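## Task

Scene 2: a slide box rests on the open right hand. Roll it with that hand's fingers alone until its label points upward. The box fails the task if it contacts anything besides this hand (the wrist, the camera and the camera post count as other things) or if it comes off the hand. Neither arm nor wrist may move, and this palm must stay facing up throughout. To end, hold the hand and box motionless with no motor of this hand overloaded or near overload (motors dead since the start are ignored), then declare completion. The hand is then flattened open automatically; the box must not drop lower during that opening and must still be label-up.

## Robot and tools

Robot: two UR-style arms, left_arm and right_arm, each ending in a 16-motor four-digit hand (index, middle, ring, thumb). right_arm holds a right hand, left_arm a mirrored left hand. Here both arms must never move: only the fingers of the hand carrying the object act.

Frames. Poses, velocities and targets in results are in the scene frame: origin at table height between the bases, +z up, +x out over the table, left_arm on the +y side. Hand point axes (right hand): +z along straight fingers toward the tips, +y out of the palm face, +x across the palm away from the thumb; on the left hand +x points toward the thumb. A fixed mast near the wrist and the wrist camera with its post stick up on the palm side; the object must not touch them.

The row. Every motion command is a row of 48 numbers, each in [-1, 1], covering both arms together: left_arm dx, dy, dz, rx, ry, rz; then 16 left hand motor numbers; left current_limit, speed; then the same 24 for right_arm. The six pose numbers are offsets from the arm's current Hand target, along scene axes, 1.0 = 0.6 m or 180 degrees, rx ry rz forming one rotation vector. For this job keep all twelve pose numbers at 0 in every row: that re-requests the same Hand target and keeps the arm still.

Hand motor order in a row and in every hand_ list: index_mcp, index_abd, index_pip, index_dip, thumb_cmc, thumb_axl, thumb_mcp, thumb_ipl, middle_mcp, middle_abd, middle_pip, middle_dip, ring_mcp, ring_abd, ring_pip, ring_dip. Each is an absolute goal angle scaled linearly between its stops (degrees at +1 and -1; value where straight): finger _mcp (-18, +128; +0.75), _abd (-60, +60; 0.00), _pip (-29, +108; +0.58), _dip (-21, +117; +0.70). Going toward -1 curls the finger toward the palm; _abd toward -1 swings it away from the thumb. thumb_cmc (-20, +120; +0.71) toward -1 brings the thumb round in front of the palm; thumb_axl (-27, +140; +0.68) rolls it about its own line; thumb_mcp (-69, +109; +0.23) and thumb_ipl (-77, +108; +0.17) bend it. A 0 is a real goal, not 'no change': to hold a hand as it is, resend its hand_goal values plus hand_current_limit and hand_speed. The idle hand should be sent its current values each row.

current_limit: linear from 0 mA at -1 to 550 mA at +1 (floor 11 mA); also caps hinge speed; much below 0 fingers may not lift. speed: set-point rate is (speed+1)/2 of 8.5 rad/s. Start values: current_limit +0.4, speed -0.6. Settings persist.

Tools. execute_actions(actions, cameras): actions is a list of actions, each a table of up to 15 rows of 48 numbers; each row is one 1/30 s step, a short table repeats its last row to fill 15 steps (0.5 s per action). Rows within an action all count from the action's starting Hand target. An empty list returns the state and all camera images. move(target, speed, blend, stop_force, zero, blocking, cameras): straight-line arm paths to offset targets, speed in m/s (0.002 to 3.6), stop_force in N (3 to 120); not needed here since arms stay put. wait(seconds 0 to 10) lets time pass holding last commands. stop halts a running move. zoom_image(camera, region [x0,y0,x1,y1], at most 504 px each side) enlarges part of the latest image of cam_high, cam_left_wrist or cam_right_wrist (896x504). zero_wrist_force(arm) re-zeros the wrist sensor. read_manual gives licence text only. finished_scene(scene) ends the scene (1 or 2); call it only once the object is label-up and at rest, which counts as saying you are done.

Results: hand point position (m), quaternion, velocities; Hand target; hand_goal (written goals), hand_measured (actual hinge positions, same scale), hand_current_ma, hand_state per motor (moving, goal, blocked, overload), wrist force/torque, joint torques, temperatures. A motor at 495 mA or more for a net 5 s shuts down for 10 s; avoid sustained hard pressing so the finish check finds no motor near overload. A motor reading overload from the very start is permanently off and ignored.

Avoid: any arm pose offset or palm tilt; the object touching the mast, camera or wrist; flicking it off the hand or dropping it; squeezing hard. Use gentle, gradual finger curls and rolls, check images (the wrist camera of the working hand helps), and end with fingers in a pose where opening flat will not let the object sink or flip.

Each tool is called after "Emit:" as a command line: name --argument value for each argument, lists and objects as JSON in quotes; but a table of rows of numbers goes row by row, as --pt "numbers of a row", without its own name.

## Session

Emit:
execute_actions --actions '[]'

Emit:
zoom_image --camera "cam_high" --region '[425, 140, 565, 260]'

Scene clock: 0.00 s.
left_arm: end_effector_position=(+0.2469, +0.6820, +0.2309) hand_goal=(+0.754, +0.000, +0.576, +0.696, +0.714, +0.678, +0.226, +0.168, +0.754, +0.000, +0.576, +0.696, +0.754, +0.000, +0.576, +0.696) hand_measured=(+0.754, +0.000, +0.576, +0.696, +0.714, +0.678, +0.226, +0.168, +0.754, +0.000, +0.576, +0.696, +0.754, +0.000, +0.576, +0.696) hand_current_ma=(+0, +0, +0, +0, +0, +0, +0, +0, +0, +0, +0, +0, +0, +0, +0, +0) hand_state=(goal, goal, goal, goal, goal, goal, goal, goal, goal, goal, goal, goal, goal, goal, goal, goal) hand_current_limit=0.40 hand_speed=-0.60 end_effector_quat_wxyz=(+0.013, -0.305, +0.952, +0.004) | right_arm: end_effector_position=(+0.5223, -0.0316, +0.3944) hand_goal=(+0.754, +0.000, +0.576, +0.696, -0.104, +0.540, +0.162, +0.106, +0.754, +0.000, +0.576, +0.696, +0.754, +0.000, +0.576, +0.696) hand_measured=(+0.762, +0.000, +0.576, +0.696, -0.092, +0.542, +0.164, +0.108, +0.782, +0.000, +0.586, +0.700, +0.770, +0.000, +0.580, +0.696) hand_current_ma=(+30, +0, +2, +0, +42, +9, +9, +9, +114, +1, +31, +12, +59, -2, +10, +0) hand_state=(goal, goal, goal, goal, goal, goal, goal, goal, blocked, goal, goal, goal, goal, goal, goal, goal) hand_current_limit=0.40 hand_speed=-0.60 end_effector_quat_wxyz=(+0.339, +0.316, +0.636, +0.617)
Joint positions: left_arm=[4.027 -1.423 -2.042 -1.222 1.562 -1.278] | right_arm=[0.361 -1.156 2.208 -4.185 -1.342 -0.044]
Joint velocities: within noise
Joint torques (N m): no reading
Motor temperatures (°C): left_arm=[37 30 33 35 36 44] | right_arm=[31 29 33 35 38 35]
Wrist force (N): no reading
Wrist torque (N m): no reading
Wrist force, peak (N): no reading
Hand target: left_arm +0.2469, +0.6820, +0.2309; +0.013, -0.305, +0.952, +0.004 | right_arm +0.5223, -0.0316, +0.3944; +0.339, +0.316, +0.636, +0.617

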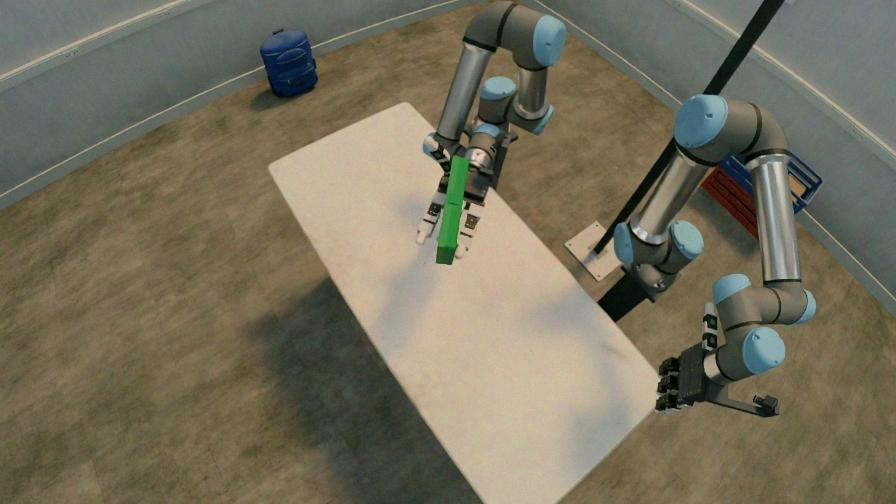

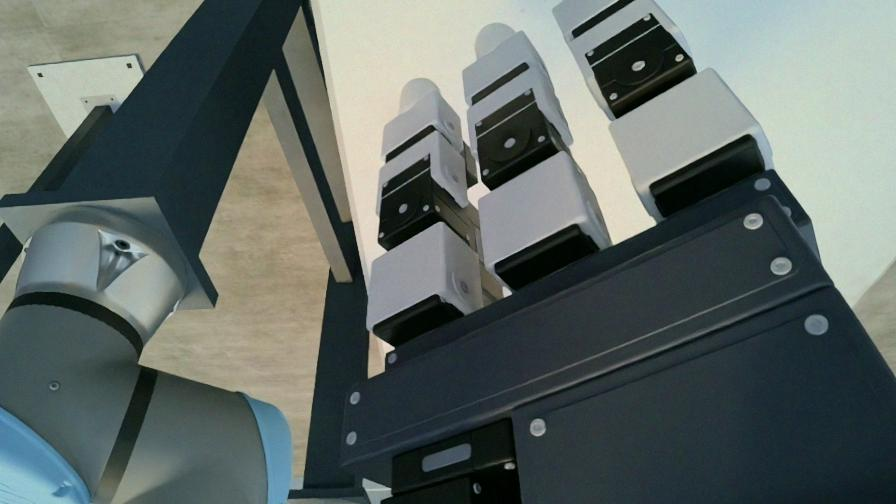

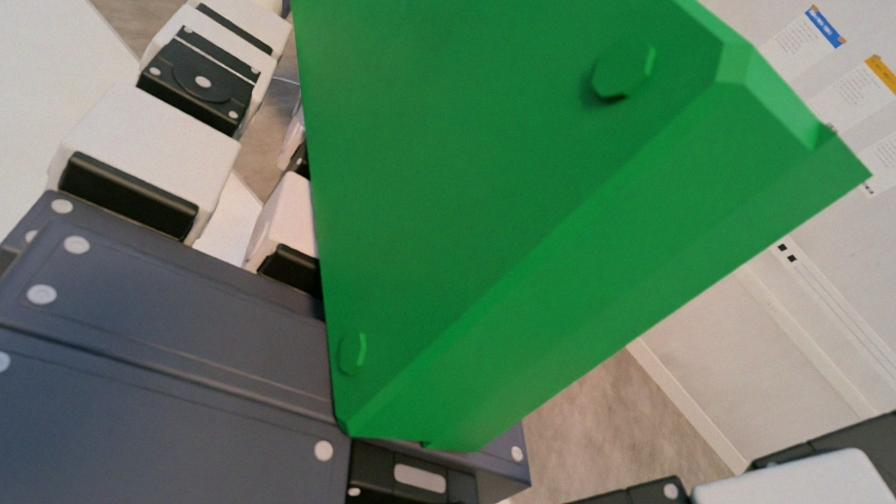

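Scaled by 3.600 from the camera's 896x504 image, which has a finer 1280x720 frame.

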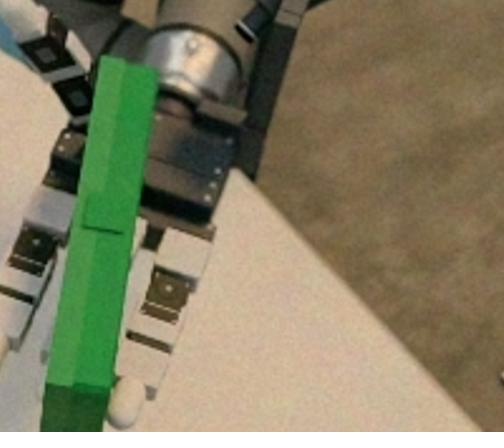

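Emit:
zoom_image --camera "cam_high" --region '[410, 145, 500, 275]'

Emit:
zoom_image --camera "cam_right_wrist" --region '[300, 0, 896, 504]'

Scaled by 3.877 from the camera's 896x504 image, which has a finer 1280x720 frame.

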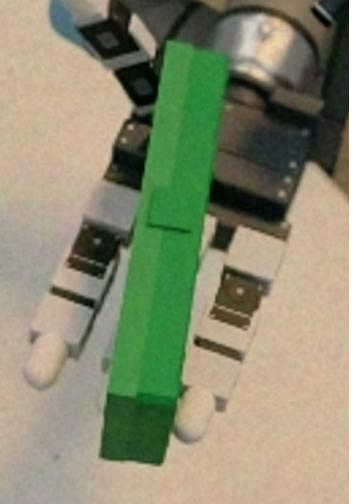

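Region (300, 0, 896, 504) is 596x504 pixels. A region can be at most 504 by 504 pixels.

Emit:
execute_actions --actions '[[[0,0,0,0,0,0,0.754,0,0.576,0.696,0.714,0.678,0.226,0.168,0.754,0,0.576,0.696,0.754,0,0.576,0.696,0.4,-0.6,0,0,0,0,0,0,0.754,0.6,0.576,0.696,0.1,0.54,0.162,0.106,0.754,0,0.576,0.696,0.87,0,0.576,0.696,0.4,-0.88]],[[0,0,0,0,0,0,0.754,0,0.576,0.696,0.714,0.678,0.226,0.168,0.754,0,0.576,0.696,0.754,0,0.576,0.696,0.4,-0.6,0,0,0,0,0,0,0.754,0.6,0.576,0.696,0.1,0.54,0.162,0.106,0.754,0,0.576,0.696,0.87,-0.4,0.576,0.696,0.4,-0.8]],[[0,0,0,0,0,0,0.754,0,0.576,0.696,0.714,0.678,0.226,0.168,0.754,0,0.576,0.696,0.754,0,0.576,0.696,0.4,-0.6,0,0,0,0,0,0,0.754,0.6,0.576,0.696,0.1,0.54,0.162,0.106,0.754,0,0.576,0.696,0.37,-0.4,0.576,0.696,0.4,-0.7]]]' --cameras '["cam_high","cam_right_wrist"]'

Emit:
zoom_image --camera "cam_high" --region '[410, 145, 500, 275]'

Scene clock: 66.37 s.
left_arm: end_effector_position=(+0.2469, +0.6820, +0.2309) hand_goal=(+0.754, +0.000, +0.576, +0.696, +0.714, +0.678, +0.226, +0.168, +0.754, +0.000, +0.576, +0.696, +0.754, +0.000, +0.576, +0.696) hand_measured=(+0.754, +0.000, +0.576, +0.696, +0.714, +0.678, +0.224, +0.168, +0.754, +0.000, +0.576, +0.696, +0.754, +0.000, +0.576, +0.696) hand_current_ma=(+0, +0, +0, +0, +0, +0, +0, +0, +0, +0, +0, +0, +0, +0, +0, +0) hand_state=(goal, goal, goal, goal, goal, goal, goal, goal, goal, goal, goal, goal, goal, goal, goal, goal) hand_current_limit=0.40 hand_speed=-0.60 end_effector_quat_wxyz=(+0.013, -0.305, +0.952, +0.004) | right_arm: end_effector_position=(+0.5223, -0.0316, +0.3944) hand_goal=(+0.754, +0.600, +0.576, +0.696, +0.100, +0.540, +0.162, +0.106, +0.754, +0.000, +0.576, +0.696, +0.370, -0.400, +0.576, +0.696) hand_measured=(+0.762, +0.596, +0.576, +0.696, +0.104, +0.542, +0.164, +0.108, +0.788, +0.000, +0.588, +0.700, +0.394, -0.398, +0.580, +0.696) hand_current_ma=(+30, -10, +2, +0, +12, +9, +9, +9, +143, +1, +40, +12, +97, +6, +10, +0) hand_state=(goal, goal, goal, goal, goal, goal, goal, goal, blocked, goal, goal, goal, blocked, goal, goal, goal) hand_current_limit=0.40 hand_speed=-0.70 end_effector_quat_wxyz=(+0.339, +0.316, +0.636, +0.617)
Joint positions: left_arm=[4.027 -1.423 -2.042 -1.222 1.562 -1.278] | right_arm=[0.361 -1.156 2.208 -4.185 -1.342 -0.044]
Joint torques (N m): left_arm=[0.36 22.88 22.86 3.52 -0.39 0.77] | right_arm=[1.61 -31.42 -6.89 -4.28 -0.43 -1.49]
Wrist force (N): left_arm=[-0.1 0.0 0.1] | right_arm=[0.0 0.0 -0.1]
Wrist torque (N m): left_arm=[-0.01 0.01 -0.01] | right_arm=[0.00 -0.01 0.01]
Wrist force, peak (N): left_arm=[-0.1 0.0 0.5] | right_arm=[0.1 0.3 -0.2]
Hand target: left_arm +0.2469, +0.6820, +0.2309; +0.013, -0.305, +0.952, +0.004 | right_arm +0.5223, -0.0316, +0.3944; +0.339, +0.316, +0.636, +0.617
Off the commanded pose: left_arm 0.000 m, 0 deg | right_arm 0.000 m, 0 deg.
Images, in order (width x height): cam_high 896x504, cam_right_wrist 896x504.

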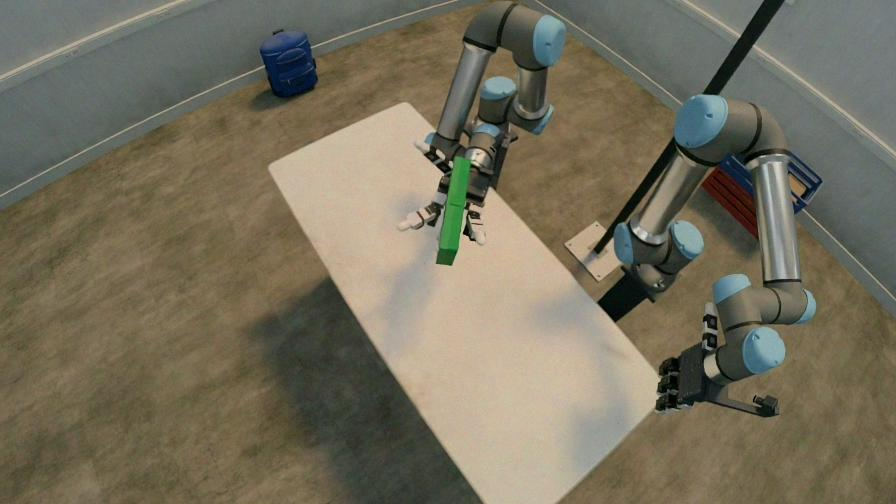

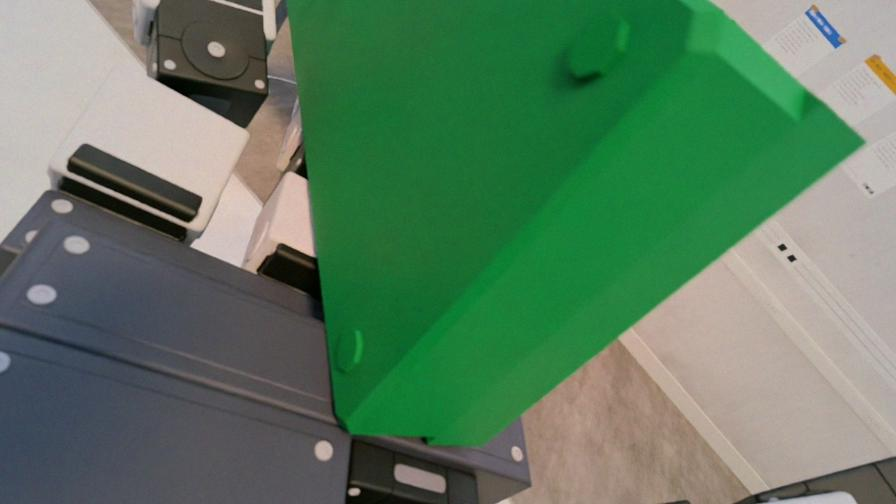

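Scaled by 3.877 from the camera's 896x504 image, which has a finer 1280x720 frame.

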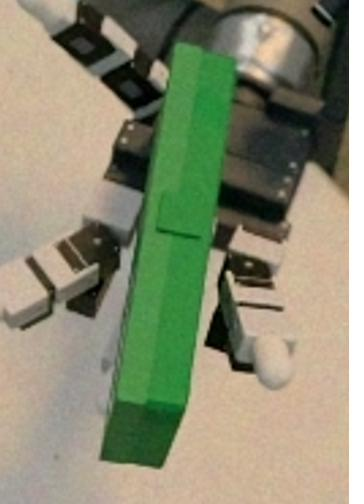

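Emit:
execute_actions --actions '[[[0,0,0,0,0,0,0.754,0,0.576,0.696,0.714,0.678,0.226,0.168,0.754,0,0.576,0.696,0.754,0,0.576,0.696,0.4,-0.6,0,0,0,0,0,0,0.754,0.7,0.576,0.696,0.1,0.54,0.162,0.106,0.754,0,0.576,0.696,0.37,-0.05,0.576,0.696,0.4,-0.85]],[[0,0,0,0,0,0,0.754,0,0.576,0.696,0.714,0.678,0.226,0.168,0.754,0,0.576,0.696,0.754,0,0.576,0.696,0.4,-0.6,0,0,0,0,0,0,0.754,0.75,0.576,0.696,0.1,0.54,0.162,0.106,0.754,0.15,0.576,0.696,0.37,0.2,0.576,0.696,0.4,-0.92]],[[0,0,0,0,0,0,0.754,0,0.576,0.696,0.714,0.678,0.226,0.168,0.754,0,0.576,0.696,0.754,0,0.576,0.696,0.4,-0.6,0,0,0,0,0,0,0.754,0.75,0.576,0.696,0.1,0.54,0.162,0.106,0.754,0.3,0.576,0.696,0.37,0.35,0.576,0.696,0.4,-0.92]]]' --cameras '["cam_high","cam_right_wrist"]'

Emit:
zoom_image --camera "cam_high" --region '[400, 145, 500, 275]'

Scene clock: 82.17 s.
left_arm: end_effector_position=(+0.2469, +0.6820, +0.2309) hand_goal=(+0.754, +0.000, +0.576, +0.696, +0.714, +0.678, +0.226, +0.168, +0.754, +0.000, +0.576, +0.696, +0.754, +0.000, +0.576, +0.696) hand_measured=(+0.754, +0.000, +0.576, +0.696, +0.714, +0.678, +0.224, +0.168, +0.754, +0.000, +0.576, +0.696, +0.754, +0.000, +0.576, +0.696) hand_current_ma=(+0, +0, +0, +0, +0, +0, +0, +0, +0, +0, +0, +0, +0, +0, +0, +0) hand_state=(goal, goal, goal, goal, goal, goal, goal, goal, goal, goal, goal, goal, goal, goal, goal, goal) hand_current_limit=0.40 hand_speed=-0.60 end_effector_quat_wxyz=(+0.013, -0.305, +0.952, +0.004) | right_arm: end_effector_position=(+0.5223, -0.0316, +0.3944) hand_goal=(+0.754, +0.750, +0.576, +0.696, +0.100, +0.540, +0.162, +0.106, +0.754, +0.300, +0.576, +0.696, +0.370, +0.350, +0.576, +0.696) hand_measured=(+0.762, +0.746, +0.576, +0.696, +0.104, +0.542, +0.164, +0.108, +0.790, +0.306, +0.590, +0.702, +0.390, +0.316, +0.580, +0.696) hand_current_ma=(+30, -10, +2, +0, +12, +9, +9, +9, +148, +19, +48, +19, +79, -111, +10, +0) hand_state=(goal, goal, goal, goal, goal, goal, goal, goal, blocked, goal, goal, goal, blocked, blocked, goal, goal) hand_current_limit=0.40 hand_speed=-0.92 end_effector_quat_wxyz=(+0.339, +0.316, +0.636, +0.617)
Joint positions: left_arm=[4.027 -1.423 -2.042 -1.222 1.562 -1.278] | right_arm=[0.361 -1.156 2.208 -4.185 -1.342 -0.044]
Joint torques (N m): left_arm=[-0.08 23.36 23.77 3.71 -0.52 0.94] | right_arm=[1.68 -30.91 -7.15 -4.16 -0.35 -0.88]
Wrist force (N): left_arm=[0.0 0.2 0.1] | right_arm=[0.1 0.0 0.0]
Wrist torque (N m): left_arm=[0.02 0.00 -0.01] | right_arm=[-0.01 -0.01 0.07]
Wrist force, peak (N): left_arm=[0.3 0.0 0.4] | right_arm=[0.3 0.3 0.0]
Hand target: left_arm +0.2469, +0.6820, +0.2309; +0.013, -0.305, +0.952, +0.004 | right_arm +0.5223, -0.0316, +0.3944; +0.339, +0.316, +0.636, +0.617
Off the commanded pose: left_arm 0.000 m, 0 deg | right_arm 0.000 m, 0 deg.
Images, in order (width x height): cam_high 896x504, cam_right_wrist 896x504.

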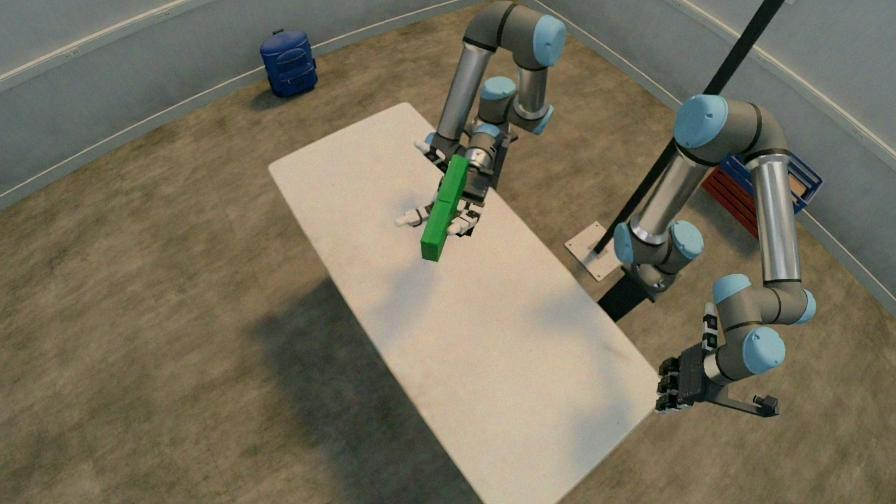

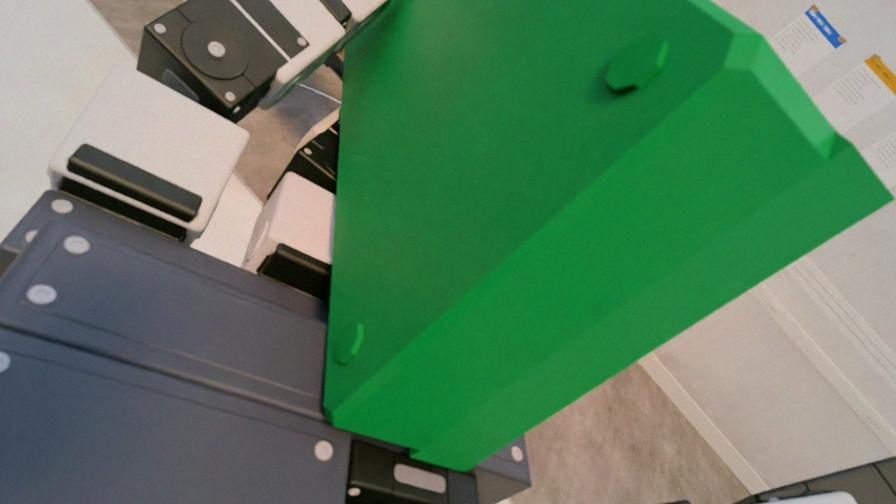

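Scaled by 3.877 from the camera's 896x504 image, which has a finer 1280x720 frame.

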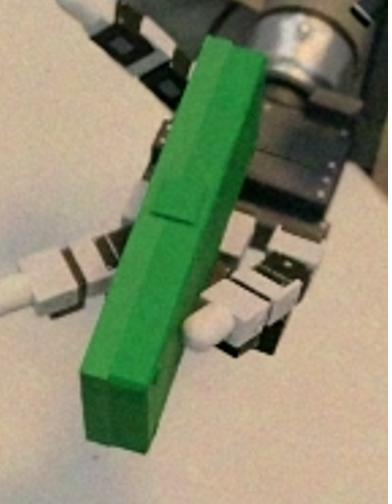

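Emit:
execute_actions --actions '[[[0,0,0,0,0,0,0.754,0,0.576,0.696,0.714,0.678,0.226,0.168,0.754,0,0.576,0.696,0.754,0,0.576,0.696,0.4,-0.6,0,0,0,0,0,0,0.754,0.8,0.576,0.696,0.1,0.54,0.162,0.106,0.754,0.4,0.576,0.696,0.37,0.5,0.576,0.696,0.4,-0.92]],[[0,0,0,0,0,0,0.754,0,0.576,0.696,0.714,0.678,0.226,0.168,0.754,0,0.576,0.696,0.754,0,0.576,0.696,0.4,-0.6,0,0,0,0,0,0,0.754,0.8,0.576,0.696,0.1,0.54,0.162,0.106,0.754,0.5,0.576,0.696,0.37,0.7,0.576,0.696,0.4,-0.92]]]' --cameras '["cam_high","cam_right_wrist"]'

Emit:
zoom_image --camera "cam_high" --region '[390, 145, 500, 275]'

Scene clock: 96.03 s.
left_arm: end_effector_position=(+0.2469, +0.6820, +0.2309) hand_goal=(+0.754, +0.000, +0.576, +0.696, +0.714, +0.678, +0.226, +0.168, +0.754, +0.000, +0.576, +0.696, +0.754, +0.000, +0.576, +0.696) hand_measured=(+0.754, +0.000, +0.576, +0.696, +0.714, +0.678, +0.224, +0.168, +0.754, +0.000, +0.576, +0.696, +0.754, +0.000, +0.576, +0.696) hand_current_ma=(+0, +0, +0, +0, +0, +0, +0, +0, +0, +0, +0, +0, +0, +0, +0, +0) hand_state=(goal, goal, goal, goal, goal, goal, goal, goal, goal, goal, goal, goal, goal, goal, goal, goal) hand_current_limit=0.40 hand_speed=-0.60 end_effector_quat_wxyz=(+0.013, -0.305, +0.952, +0.004) | right_arm: end_effector_position=(+0.5223, -0.0316, +0.3944) hand_goal=(+0.754, +0.800, +0.576, +0.696, +0.100, +0.540, +0.162, +0.106, +0.754, +0.500, +0.576, +0.696, +0.370, +0.700, +0.576, +0.696) hand_measured=(+0.774, +0.800, +0.578, +0.696, +0.104, +0.542, +0.164, +0.108, +0.790, +0.500, +0.588, +0.702, +0.390, +0.670, +0.580, +0.696) hand_current_ma=(+81, -2, +7, +0, +12, +9, +9, +9, +148, -2, +44, +19, +78, -95, +10, +0) hand_state=(blocked, goal, goal, goal, goal, goal, goal, goal, blocked, goal, goal, goal, blocked, blocked, goal, goal) hand_current_limit=0.40 hand_speed=-0.92 end_effector_quat_wxyz=(+0.339, +0.316, +0.636, +0.617)
Joint positions: left_arm=[4.027 -1.423 -2.042 -1.222 1.562 -1.278] | right_arm=[0.361 -1.156 2.208 -4.185 -1.342 -0.044]
Joint torques (N m): left_arm=[0.09 23.82 24.64 3.92 -0.52 1.23] | right_arm=[1.62 -31.36 -8.24 -4.32 -0.31 -0.42]
Wrist force (N): left_arm=[-0.2 0.1 0.1] | right_arm=[0.1 0.0 0.0]
Wrist torque (N m): left_arm=[0.00 0.02 -0.02] | right_arm=[-0.03 -0.01 0.12]
Wrist force, peak (N): left_arm=[0.3 -0.2 0.2] | right_arm=[0.0 0.3 -0.2]
Hand target: left_arm +0.2469, +0.6820, +0.2309; +0.013, -0.305, +0.952, +0.004 | right_arm +0.5223, -0.0316, +0.3944; +0.339, +0.316, +0.636, +0.617
Off the commanded pose: left_arm 0.000 m, 0 deg | right_arm 0.000 m, 0 deg.
Images, in order (width x height): cam_high 896x504, cam_right_wrist 896x504.

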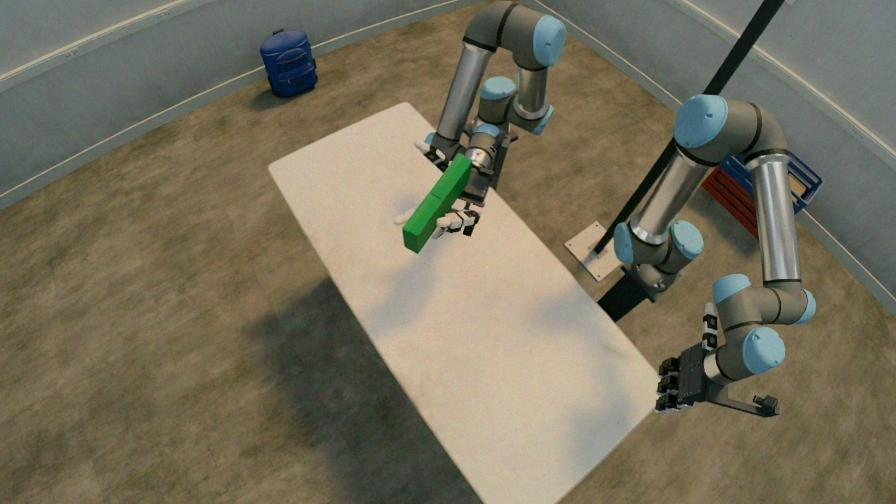

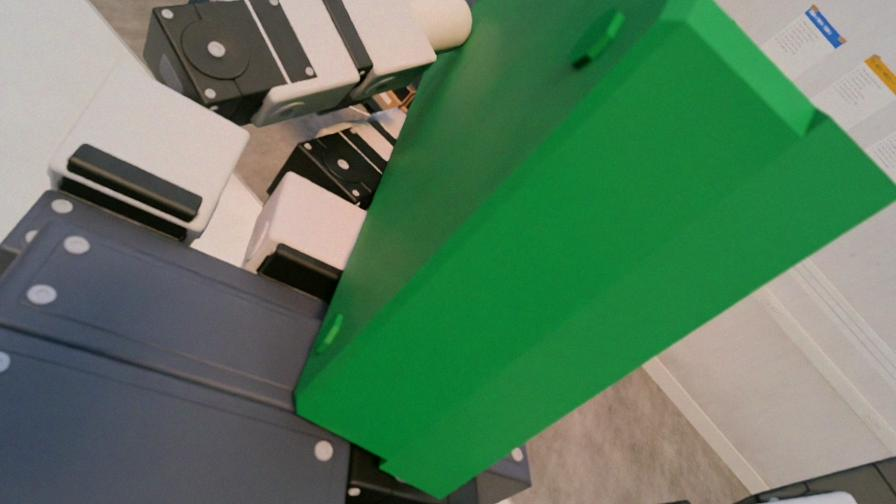

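Scaled by 3.877 from the camera's 896x504 image, which has a finer 1280x720 frame.

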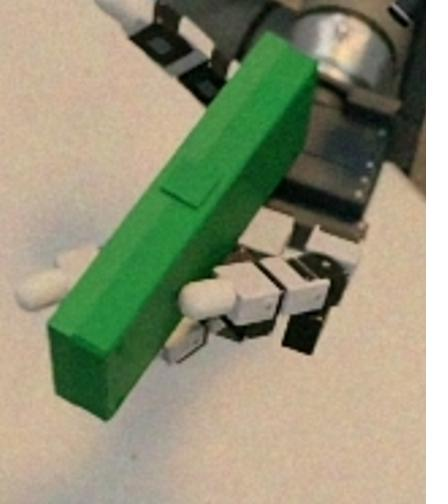

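Emit:
execute_actions --actions '[[[0,0,0,0,0,0,0.754,0,0.576,0.696,0.714,0.678,0.226,0.168,0.754,0,0.576,0.696,0.754,0,0.576,0.696,0.4,-0.6,0,0,0,0,0,0,0.754,0.8,0.576,0.696,0.1,0.54,0.162,0.106,0.754,0.5,0.576,0.696,0.37,0.25,0.576,0.696,0.4,-0.8]],[[0,0,0,0,0,0,0.754,0,0.576,0.696,0.714,0.678,0.226,0.168,0.754,0,0.576,0.696,0.754,0,0.576,0.696,0.4,-0.6,0,0,0,0,0,0,0.754,0.8,0.576,0.696,0.1,0.68,-0.1,-0.17,0.85,0.5,0.576,0.696,0.2,0.2,0.576,0.696,0.4,-0.85]],[[0,0,0,0,0,0,0.754,0,0.576,0.696,0.714,0.678,0.226,0.168,0.754,0,0.576,0.696,0.754,0,0.576,0.696,0.4,-0.6,0,0,0,0,0,0,0.754,0.8,0.576,0.696,0.1,0.68,-0.1,-0.17,0.85,0.15,0.576,0.696,0.2,0.2,0.576,0.696,0.4,-0.8]],[[0,0,0,0,0,0,0.754,0,0.576,0.696,0.714,0.678,0.226,0.168,0.754,0,0.576,0.696,0.754,0,0.576,0.696,0.4,-0.6,0,0,0,0,0,0,0.754,0.8,0.576,0.696,-0.1,0.68,-0.1,-0.17,0.754,0.15,0.576,0.696,0.2,0.2,0.576,0.696,0.4,-0.9]]]' --cameras '["cam_high","cam_right_wrist"]'

Emit:
zoom_image --camera "cam_high" --region '[390, 145, 500, 275]'

Scene clock: 127.10 s.
left_arm: end_effector_position=(+0.2469, +0.6820, +0.2309) hand_goal=(+0.754, +0.000, +0.576, +0.696, +0.714, +0.678, +0.226, +0.168, +0.754, +0.000, +0.576, +0.696, +0.754, +0.000, +0.576, +0.696) hand_measured=(+0.754, +0.000, +0.576, +0.696, +0.714, +0.678, +0.224, +0.168, +0.754, +0.000, +0.576, +0.696, +0.754, +0.000, +0.576, +0.696) hand_current_ma=(+0, +0, +0, +0, +0, +0, +0, +0, +0, +0, +0, +0, +0, +0, +0, +0) hand_state=(goal, goal, goal, goal, goal, goal, goal, goal, goal, goal, goal, goal, goal, goal, goal, goal) hand_current_limit=0.40 hand_speed=-0.60 end_effector_quat_wxyz=(+0.013, -0.305, +0.952, +0.004) | right_arm: end_effector_position=(+0.5223, -0.0316, +0.3944) hand_goal=(+0.754, +0.800, +0.576, +0.696, -0.100, +0.680, -0.100, -0.170, +0.754, +0.150, +0.576, +0.696, +0.200, +0.200, +0.576, +0.696) hand_measured=(+0.774, +0.800, +0.578, +0.696, -0.088, +0.680, -0.100, -0.168, +0.808, +0.150, +0.588, +0.700, +0.220, +0.198, +0.580, +0.696) hand_current_ma=(+81, -2, +7, +0, +41, -1, +0, +6, +234, +1, +39, +12, +79, -5, +14, +1) hand_state=(blocked, goal, goal, goal, goal, goal, goal, goal, blocked, goal, goal, goal, blocked, goal, goal, goal) hand_current_limit=0.40 hand_speed=-0.90 end_effector_quat_wxyz=(+0.339, +0.316, +0.636, +0.617)
Joint positions: left_arm=[4.027 -1.423 -2.042 -1.222 1.562 -1.278] | right_arm=[0.361 -1.156 2.208 -4.185 -1.342 -0.044]
Joint torques (N m): left_arm=[0.74 25.88 26.44 4.33 -0.67 1.06] | right_arm=[1.76 -32.66 -9.89 -4.29 -0.08 0.89]
Wrist force (N): left_arm=[0.0 -0.1 0.1] | right_arm=[0.1 0.2 -0.1]
Wrist torque (N m): left_arm=[-0.02 0.00 0.00] | right_arm=[0.04 -0.01 0.07]
Wrist force, peak (N): left_arm=[-0.1 0.4 0.3] | right_arm=[0.7 -0.4 0.2]
Hand target: left_arm +0.2469, +0.6820, +0.2309; +0.013, -0.305, +0.952, +0.004 | right_arm +0.5223, -0.0316, +0.3944; +0.339, +0.316, +0.636, +0.617
Off the commanded pose: left_arm 0.000 m, 0 deg | right_arm 0.000 m, 0 deg.
Images, in order (width x height): cam_high 896x504, cam_right_wrist 896x504.

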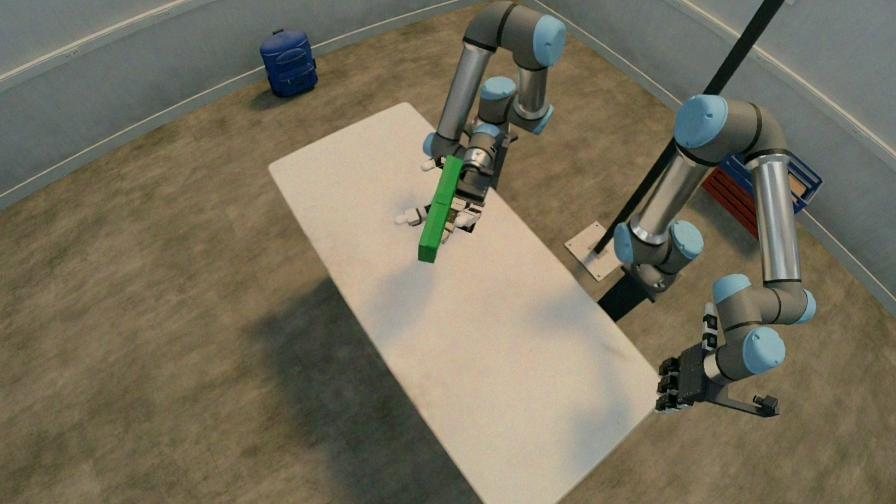

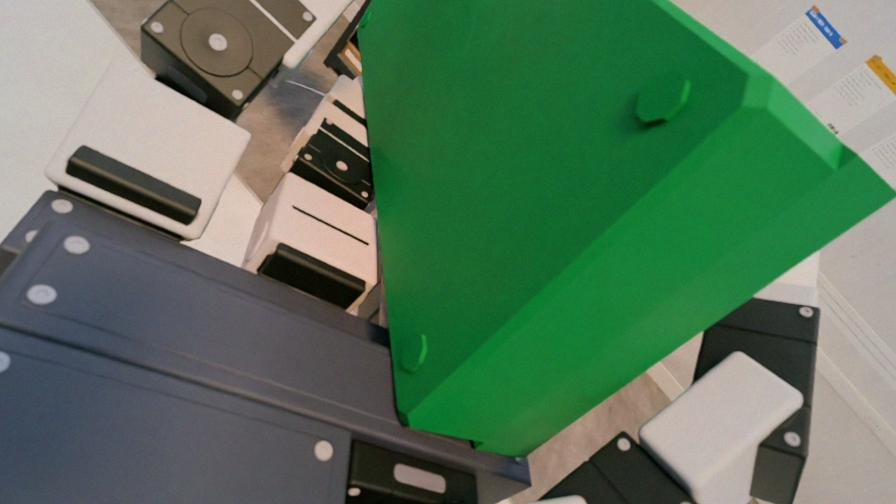

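Scaled by 3.877 from the camera's 896x504 image, which has a finer 1280x720 frame.

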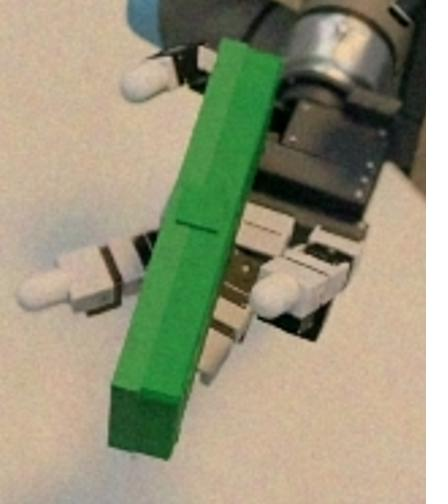

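Emit:
execute_actions --actions '[[[0,0,0,0,0,0,0.754,0,0.576,0.696,0.714,0.678,0.226,0.168,0.754,0,0.576,0.696,0.754,0,0.576,0.696,0.4,-0.6,0,0,0,0,0,0,0.754,0.35,0.576,0.696,-0.1,0.68,-0.1,-0.17,0.754,0.15,0.576,0.696,0.2,0.15,0.576,0.696,0.4,-0.85]]]' --cameras '["cam_high","cam_right_wrist"]'

Emit:
zoom_image --camera "cam_high" --region '[390, 145, 500, 275]'

Scene clock: 152.87 s.
left_arm: end_effector_position=(+0.2469, +0.6820, +0.2309) hand_goal=(+0.754, +0.000, +0.576, +0.696, +0.714, +0.678, +0.226, +0.168, +0.754, +0.000, +0.576, +0.696, +0.754, +0.000, +0.576, +0.696) hand_measured=(+0.754, +0.000, +0.576, +0.696, +0.714, +0.678, +0.224, +0.168, +0.754, +0.000, +0.576, +0.696, +0.754, +0.000, +0.576, +0.696) hand_current_ma=(+0, +0, +0, +0, +0, +0, +0, +0, +0, +0, +0, +0, +0, +0, +0, +0) hand_state=(goal, goal, goal, goal, goal, goal, goal, goal, goal, goal, goal, goal, goal, goal, goal, goal) hand_current_limit=0.40 hand_speed=-0.60 end_effector_quat_wxyz=(+0.013, -0.305, +0.952, +0.004) | right_arm: end_effector_position=(+0.5223, -0.0316, +0.3944) hand_goal=(+0.754, +0.350, +0.576, +0.696, -0.100, +0.680, -0.100, -0.170, +0.754, +0.150, +0.576, +0.696, +0.200, +0.150, +0.576, +0.696) hand_measured=(+0.774, +0.356, +0.578, +0.696, -0.088, +0.680, -0.100, -0.168, +0.808, +0.150, +0.588, +0.700, +0.220, +0.154, +0.580, +0.696) hand_current_ma=(+81, +18, +7, +0, +41, -1, +0, +6, +234, -1, +39, +12, +79, +10, +14, +1) hand_state=(blocked, goal, goal, goal, goal, goal, goal, goal, blocked, goal, goal, goal, blocked, goal, goal, goal) hand_current_limit=0.40 hand_speed=-0.85 end_effector_quat_wxyz=(+0.339, +0.316, +0.636, +0.617)
Joint positions: left_arm=[4.027 -1.423 -2.042 -1.222 1.562 -1.278] | right_arm=[0.361 -1.156 2.208 -4.185 -1.342 -0.044]
Joint torques (N m): left_arm=[0.52 27.91 27.97 4.2 -0.77 1.4] | right_arm=[1.31 -33.12 -9.75 -3.62 0.3 1.27]
Wrist force (N): left_arm=[0.0 -0.1 0.2] | right_arm=[0.2 0.2 -0.1]
Wrist torque (N m): left_arm=[-0.03 0.00 0.00] | right_arm=[0.05 -0.01 0.06]
Wrist force, peak (N): left_arm=[0.4 0.0 0.3] | right_arm=[0.1 0.3 -0.4]
Hand target: left_arm +0.2469, +0.6820, +0.2309; +0.013, -0.305, +0.952, +0.004 | right_arm +0.5223, -0.0316, +0.3944; +0.339, +0.316, +0.636, +0.617
Off the commanded pose: left_arm 0.000 m, 0 deg | right_arm 0.000 m, 0 deg.
Images, in order (width x height): cam_high 896x504, cam_right_wrist 896x504.

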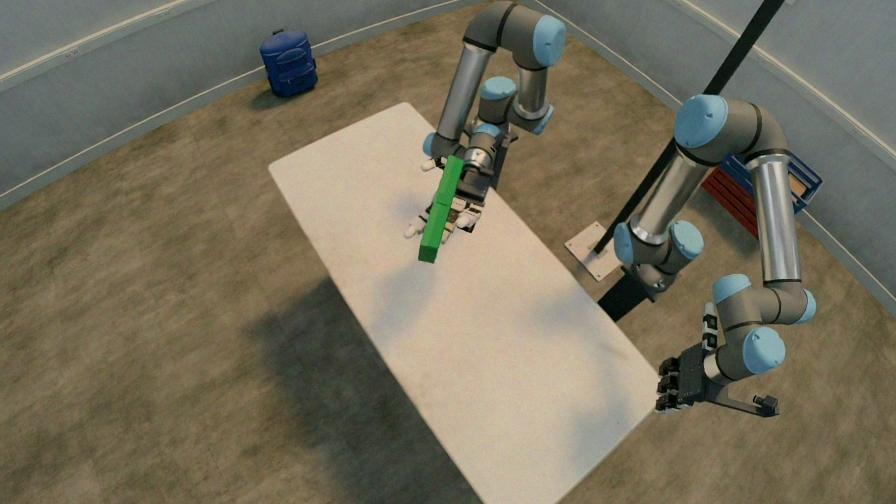

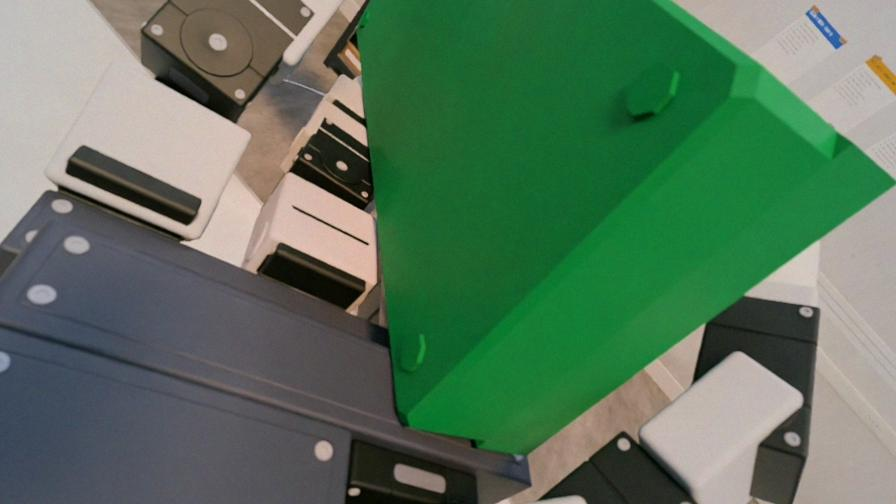

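Scaled by 3.877 from the camera's 896x504 image, which has a finer 1280x720 frame.

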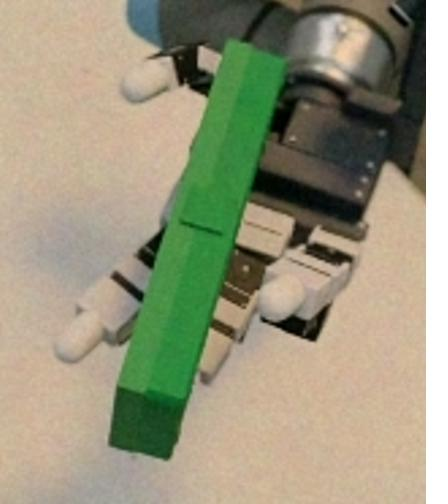

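Emit:
execute_actions --actions '[[[0,0,0,0,0,0,0.754,0,0.576,0.696,0.714,0.678,0.226,0.168,0.754,0,0.576,0.696,0.754,0,0.576,0.696,0.4,-0.6,0,0,0,0,0,0,0.6,0.3,0.576,0.696,-0.1,0.68,-0.1,-0.17,0.754,0.15,0.576,0.696,0.2,0.15,0.576,0.696,0.4,-0.93]]]' --cameras '["cam_high","cam_right_wrist"]'

Emit:
zoom_image --camera "cam_high" --region '[390, 145, 500, 275]'

Scene clock: 166.53 s.
left_arm: end_effector_position=(+0.2469, +0.6820, +0.2309) hand_goal=(+0.754, +0.000, +0.576, +0.696, +0.714, +0.678, +0.226, +0.168, +0.754, +0.000, +0.576, +0.696, +0.754, +0.000, +0.576, +0.696) hand_measured=(+0.754, +0.000, +0.576, +0.696, +0.714, +0.678, +0.224, +0.168, +0.754, +0.000, +0.576, +0.696, +0.754, +0.000, +0.576, +0.696) hand_current_ma=(+0, +0, +0, +0, +0, +0, +0, +0, +0, +0, +0, +0, +0, +0, +0, +0) hand_state=(goal, goal, goal, goal, goal, goal, goal, goal, goal, goal, goal, goal, goal, goal, goal, goal) hand_current_limit=0.40 hand_speed=-0.60 end_effector_quat_wxyz=(+0.013, -0.305, +0.952, +0.004) | right_arm: end_effector_position=(+0.5223, -0.0316, +0.3944) hand_goal=(+0.600, +0.300, +0.576, +0.696, -0.100, +0.680, -0.100, -0.170, +0.754, +0.150, +0.576, +0.696, +0.200, +0.150, +0.576, +0.696) hand_measured=(+0.662, +0.304, +0.580, +0.696, -0.088, +0.680, -0.100, -0.168, +0.792, +0.152, +0.588, +0.700, +0.216, +0.140, +0.580, +0.696) hand_current_ma=(+271, +9, +13, +0, +40, -1, +0, +6, +157, +4, +39, +12, +60, -28, +9, +1) hand_state=(blocked, goal, goal, goal, goal, goal, goal, goal, blocked, goal, goal, goal, goal, goal, goal, goal) hand_current_limit=0.40 hand_speed=-0.93 end_effector_quat_wxyz=(+0.339, +0.316, +0.636, +0.617)
Joint positions: left_arm=[4.027 -1.423 -2.042 -1.222 1.562 -1.278] | right_arm=[0.361 -1.156 2.208 -4.185 -1.342 -0.044]
Joint torques (N m): left_arm=[0 28.46 28.51 4.48 -0.81 1.32] | right_arm=[2.82 -33.4 -10.07 -3.69 0.32 0.77]
Wrist force (N): left_arm=[0.0 -0.2 0.3] | right_arm=[0.2 0.0 -0.2]
Wrist torque (N m): left_arm=[-0.05 0.00 0.00] | right_arm=[0.02 -0.01 0.04]
Wrist force, peak (N): left_arm=[0.0 0.2 0.3] | right_arm=[0.2 0.2 -0.4]
Hand target: left_arm +0.2469, +0.6820, +0.2309; +0.013, -0.305, +0.952, +0.004 | right_arm +0.5223, -0.0316, +0.3944; +0.339, +0.316, +0.636, +0.617
Off the commanded pose: left_arm 0.000 m, 0 deg | right_arm 0.000 m, 0 deg.
Images, in order (width x height): cam_high 896x504, cam_right_wrist 896x504.

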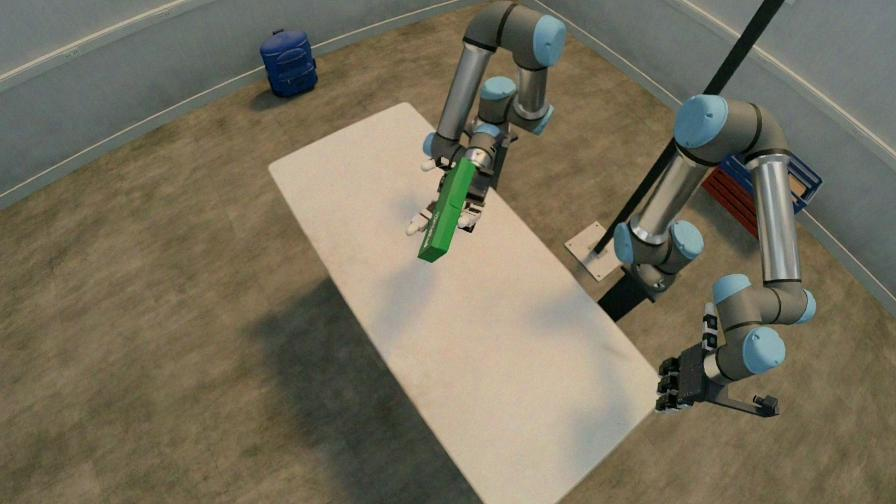

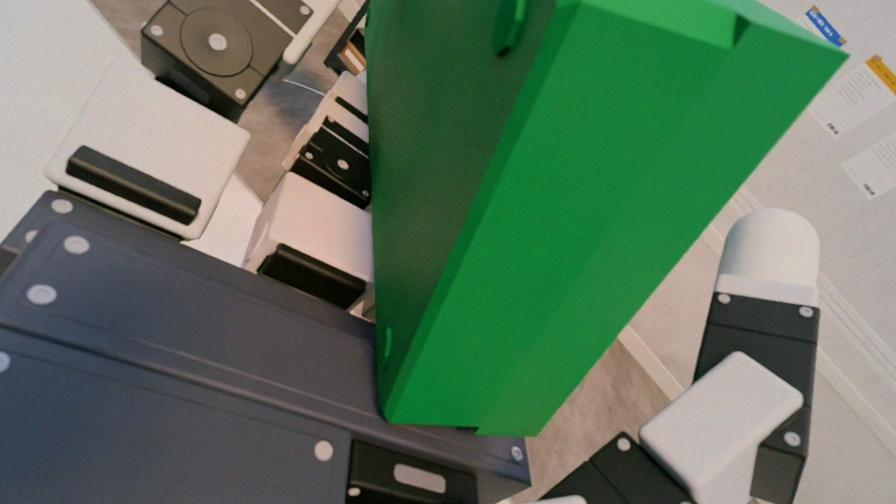

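Scaled by 3.877 from the camera's 896x504 image, which has a finer 1280x720 frame.

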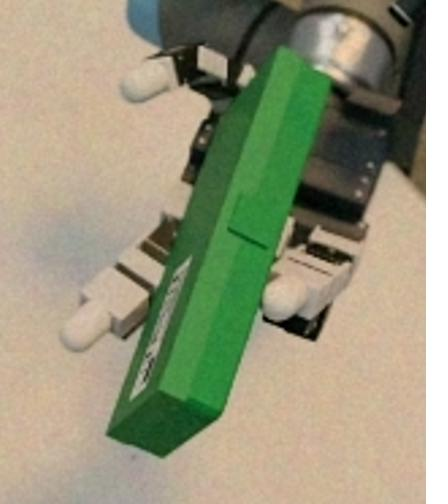

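Emit:
execute_actions --actions '[[[0,0,0,0,0,0,0.754,0,0.576,0.696,0.714,0.678,0.226,0.168,0.754,0,0.576,0.696,0.754,0,0.576,0.696,0.4,-0.6,0,0,0,0,0,0,0.5,0.3,0.576,0.696,-0.2,0.68,-0.1,-0.17,0.754,0.1,0.576,0.696,0.2,0.03,0.576,0.696,0.5,-0.94]]]' --cameras '["cam_high","cam_right_wrist"]'

Emit:
zoom_image --camera "cam_high" --region '[390, 145, 500, 275]'

Scene clock: 174.13 s.
left_arm: end_effector_position=(+0.2469, +0.6820, +0.2309) hand_goal=(+0.754, +0.000, +0.576, +0.696, +0.714, +0.678, +0.226, +0.168, +0.754, +0.000, +0.576, +0.696, +0.754, +0.000, +0.576, +0.696) hand_measured=(+0.754, +0.000, +0.576, +0.696, +0.714, +0.678, +0.224, +0.168, +0.754, +0.000, +0.576, +0.696, +0.754, +0.000, +0.576, +0.696) hand_current_ma=(+0, +0, +0, +0, +0, +0, +0, +0, +0, +0, +0, +0, +0, +0, +0, +0) hand_state=(goal, goal, goal, goal, goal, goal, goal, goal, goal, goal, goal, goal, goal, goal, goal, goal) hand_current_limit=0.40 hand_speed=-0.60 end_effector_quat_wxyz=(+0.013, -0.305, +0.952, +0.004) | right_arm: end_effector_position=(+0.5223, -0.0316, +0.3944) hand_goal=(+0.500, +0.300, +0.576, +0.696, -0.200, +0.680, -0.100, -0.170, +0.754, +0.100, +0.576, +0.696, +0.200, +0.030, +0.576, +0.696) hand_measured=(+0.550, +0.304, +0.580, +0.696, -0.190, +0.680, -0.100, -0.168, +0.780, +0.104, +0.584, +0.700, +0.216, +0.026, +0.580, +0.696) hand_current_ma=(+214, +9, +13, +0, +34, -1, -1, +5, +107, +9, +24, +12, +64, -11, +15, +1) hand_state=(blocked, goal, goal, goal, goal, goal, goal, goal, blocked, goal, goal, goal, goal, goal, goal, goal) hand_current_limit=0.50 hand_speed=-0.94 end_effector_quat_wxyz=(+0.339, +0.316, +0.636, +0.617)
Joint positions: left_arm=[4.027 -1.423 -2.042 -1.222 1.562 -1.278] | right_arm=[0.361 -1.156 2.208 -4.185 -1.342 -0.044]
Joint torques (N m): left_arm=[-0.14 28.77 27.85 4.33 -0.87 1.45] | right_arm=[1.71 -33.57 -10.56 -3.32 0.46 0.9]
Wrist force (N): left_arm=[-0.1 0.1 0.1] | right_arm=[0.0 0.1 -0.2]
Wrist torque (N m): left_arm=[0.01 0.01 -0.01] | right_arm=[0.04 0.01 0.00]
Wrist force, peak (N): left_arm=[0.1 -0.1 0.4] | right_arm=[0.2 0.1 -0.4]
Hand target: left_arm +0.2469, +0.6820, +0.2309; +0.013, -0.305, +0.952, +0.004 | right_arm +0.5223, -0.0316, +0.3944; +0.339, +0.316, +0.636, +0.617
Off the commanded pose: left_arm 0.000 m, 0 deg | right_arm 0.000 m, 0 deg.
Images, in order (width x height): cam_high 896x504, cam_right_wrist 896x504.

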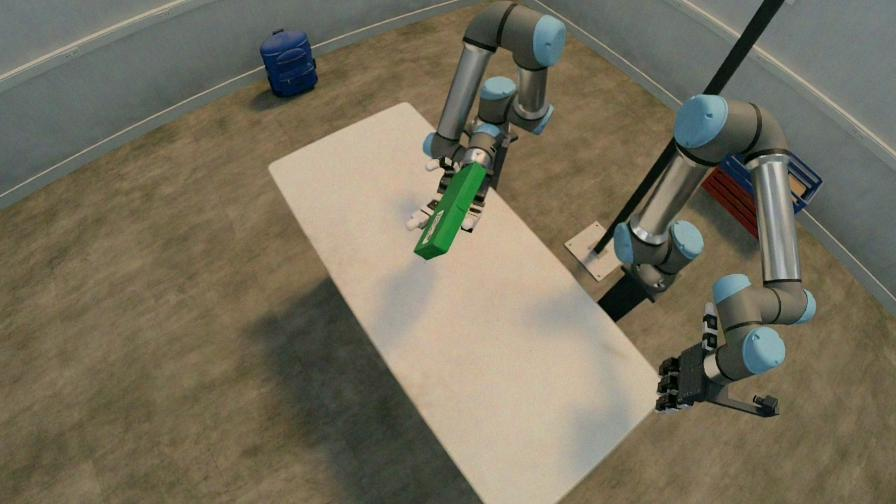

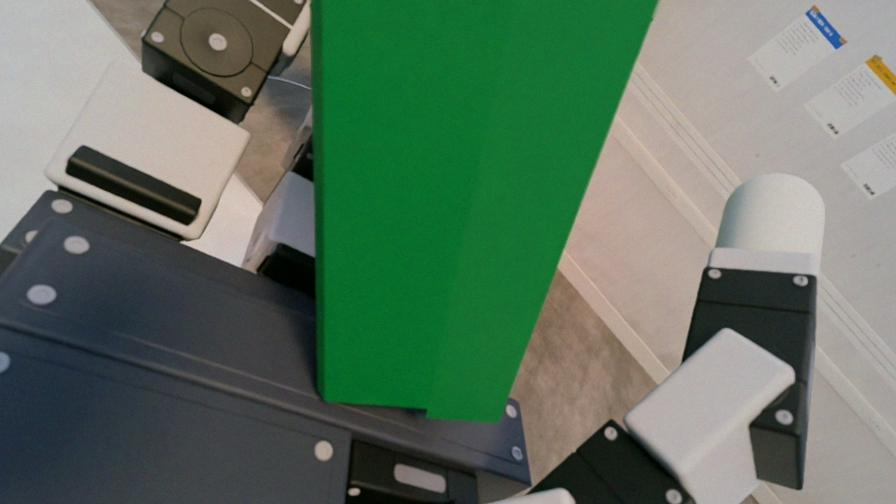

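Scaled by 3.877 from the camera's 896x504 image, which has a finer 1280x720 frame.

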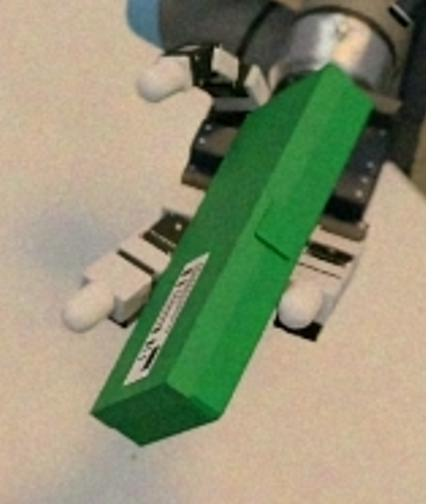

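Emit:
execute_actions --actions '[[[0,0,0,0,0,0,0.754,0,0.576,0.696,0.714,0.678,0.226,0.168,0.754,0,0.576,0.696,0.754,0,0.576,0.696,0.4,-0.6,0,0,0,0,0,0,0.5,0.3,0.576,0.696,-0.15,0.68,-0.1,-0.17,0.754,0.1,0.576,0.696,0.36,0.0,0.576,0.696,0.5,-0.95]],[[0,0,0,0,0,0,0.754,0,0.576,0.696,0.714,0.678,0.226,0.168,0.754,0,0.576,0.696,0.754,0,0.576,0.696,0.4,-0.6,0,0,0,0,0,0,0.5,0.3,0.576,0.696,-0.15,0.68,-0.1,-0.17,0.754,0.1,0.576,0.696,0.46,0.0,0.576,0.696,0.5,-0.95]]]' --cameras '["cam_high","cam_right_wrist"]'

Emit:
zoom_image --camera "cam_high" --region '[390, 145, 500, 275]'

Scene clock: 186.03 s.
left_arm: end_effector_position=(+0.2469, +0.6820, +0.2309) hand_goal=(+0.754, +0.000, +0.576, +0.696, +0.714, +0.678, +0.226, +0.168, +0.754, +0.000, +0.576, +0.696, +0.754, +0.000, +0.576, +0.696) hand_measured=(+0.754, +0.000, +0.576, +0.696, +0.714, +0.678, +0.224, +0.168, +0.754, +0.000, +0.576, +0.696, +0.754, +0.000, +0.576, +0.696) hand_current_ma=(+0, +0, +0, +0, +0, +0, +0, +0, +0, +0, +0, +0, +0, +0, +0, +0) hand_state=(goal, goal, goal, goal, goal, goal, goal, goal, goal, goal, goal, goal, goal, goal, goal, goal) hand_current_limit=0.40 hand_speed=-0.60 end_effector_quat_wxyz=(+0.013, -0.305, +0.952, +0.004) | right_arm: end_effector_position=(+0.5223, -0.0316, +0.3944) hand_goal=(+0.500, +0.300, +0.576, +0.696, -0.150, +0.680, -0.100, -0.170, +0.754, +0.100, +0.576, +0.696, +0.460, +0.000, +0.576, +0.696) hand_measured=(+0.524, +0.304, +0.580, +0.696, -0.148, +0.680, -0.100, -0.168, +0.786, +0.104, +0.588, +0.700, +0.482, -0.004, +0.582, +0.696) hand_current_ma=(+100, +9, +13, +0, +4, -1, -1, +5, +136, +11, +40, +13, +90, -11, +21, +1) hand_state=(blocked, goal, goal, goal, goal, goal, goal, goal, blocked, goal, goal, goal, blocked, goal, goal, goal) hand_current_limit=0.50 hand_speed=-0.95 end_effector_quat_wxyz=(+0.339, +0.316, +0.636, +0.617)
Joint positions: left_arm=[4.027 -1.423 -2.042 -1.222 1.562 -1.278] | right_arm=[0.361 -1.156 2.208 -4.185 -1.342 -0.044]
Joint torques (N m): left_arm=[1.02 29.06 27.71 4.29 -0.86 1.15] | right_arm=[0.9 -34.33 -10.21 -3.2 0.56 0.76]
Wrist force (N): left_arm=[0.1 0.0 0.2] | right_arm=[-0.3 -0.1 -0.2]
Wrist torque (N m): left_arm=[-0.01 -0.02 0.00] | right_arm=[0.05 0.00 -0.02]
Wrist force, peak (N): left_arm=[0.2 0.2 0.3] | right_arm=[0.0 -0.1 -0.4]
Hand target: left_arm +0.2469, +0.6820, +0.2309; +0.013, -0.305, +0.952, +0.004 | right_arm +0.5223, -0.0316, +0.3944; +0.339, +0.316, +0.636, +0.617
Off the commanded pose: left_arm 0.000 m, 0 deg | right_arm 0.000 m, 0 deg.
Images, in order (width x height): cam_high 896x504, cam_right_wrist 896x504.

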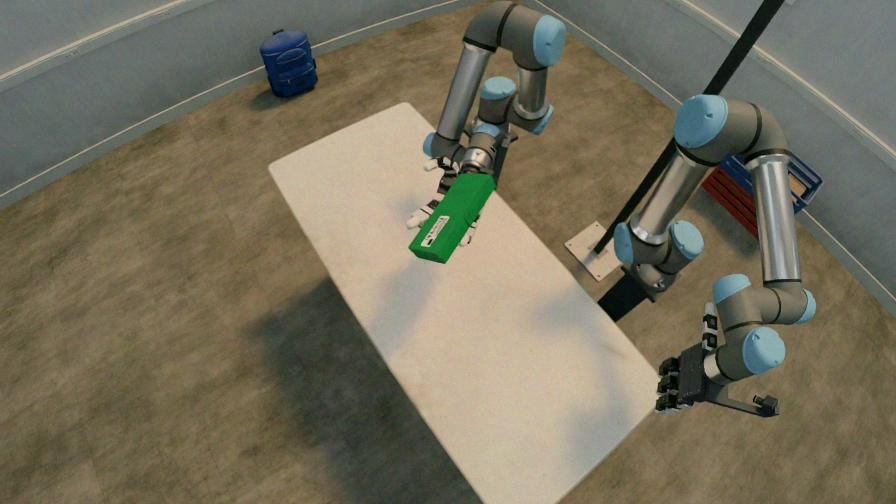

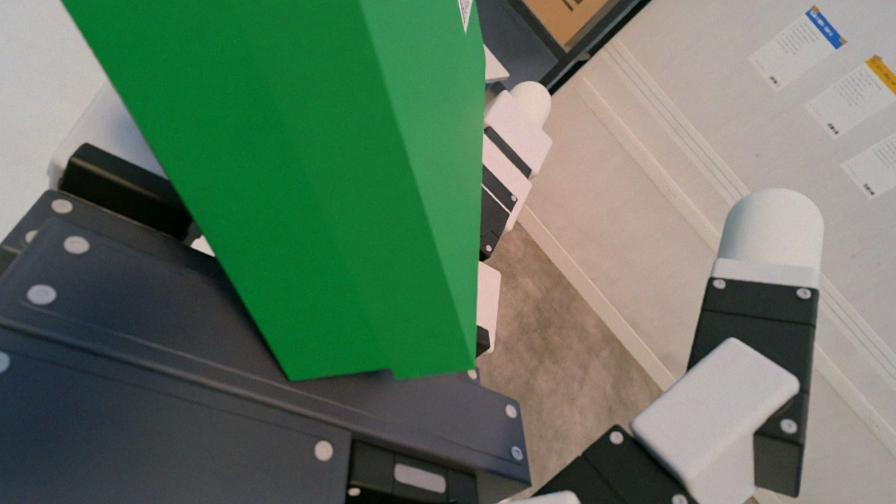

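Scaled by 3.877 from the camera's 896x504 image, which has a finer 1280x720 frame.

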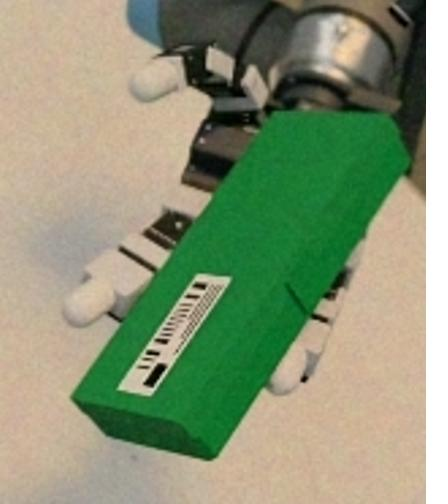

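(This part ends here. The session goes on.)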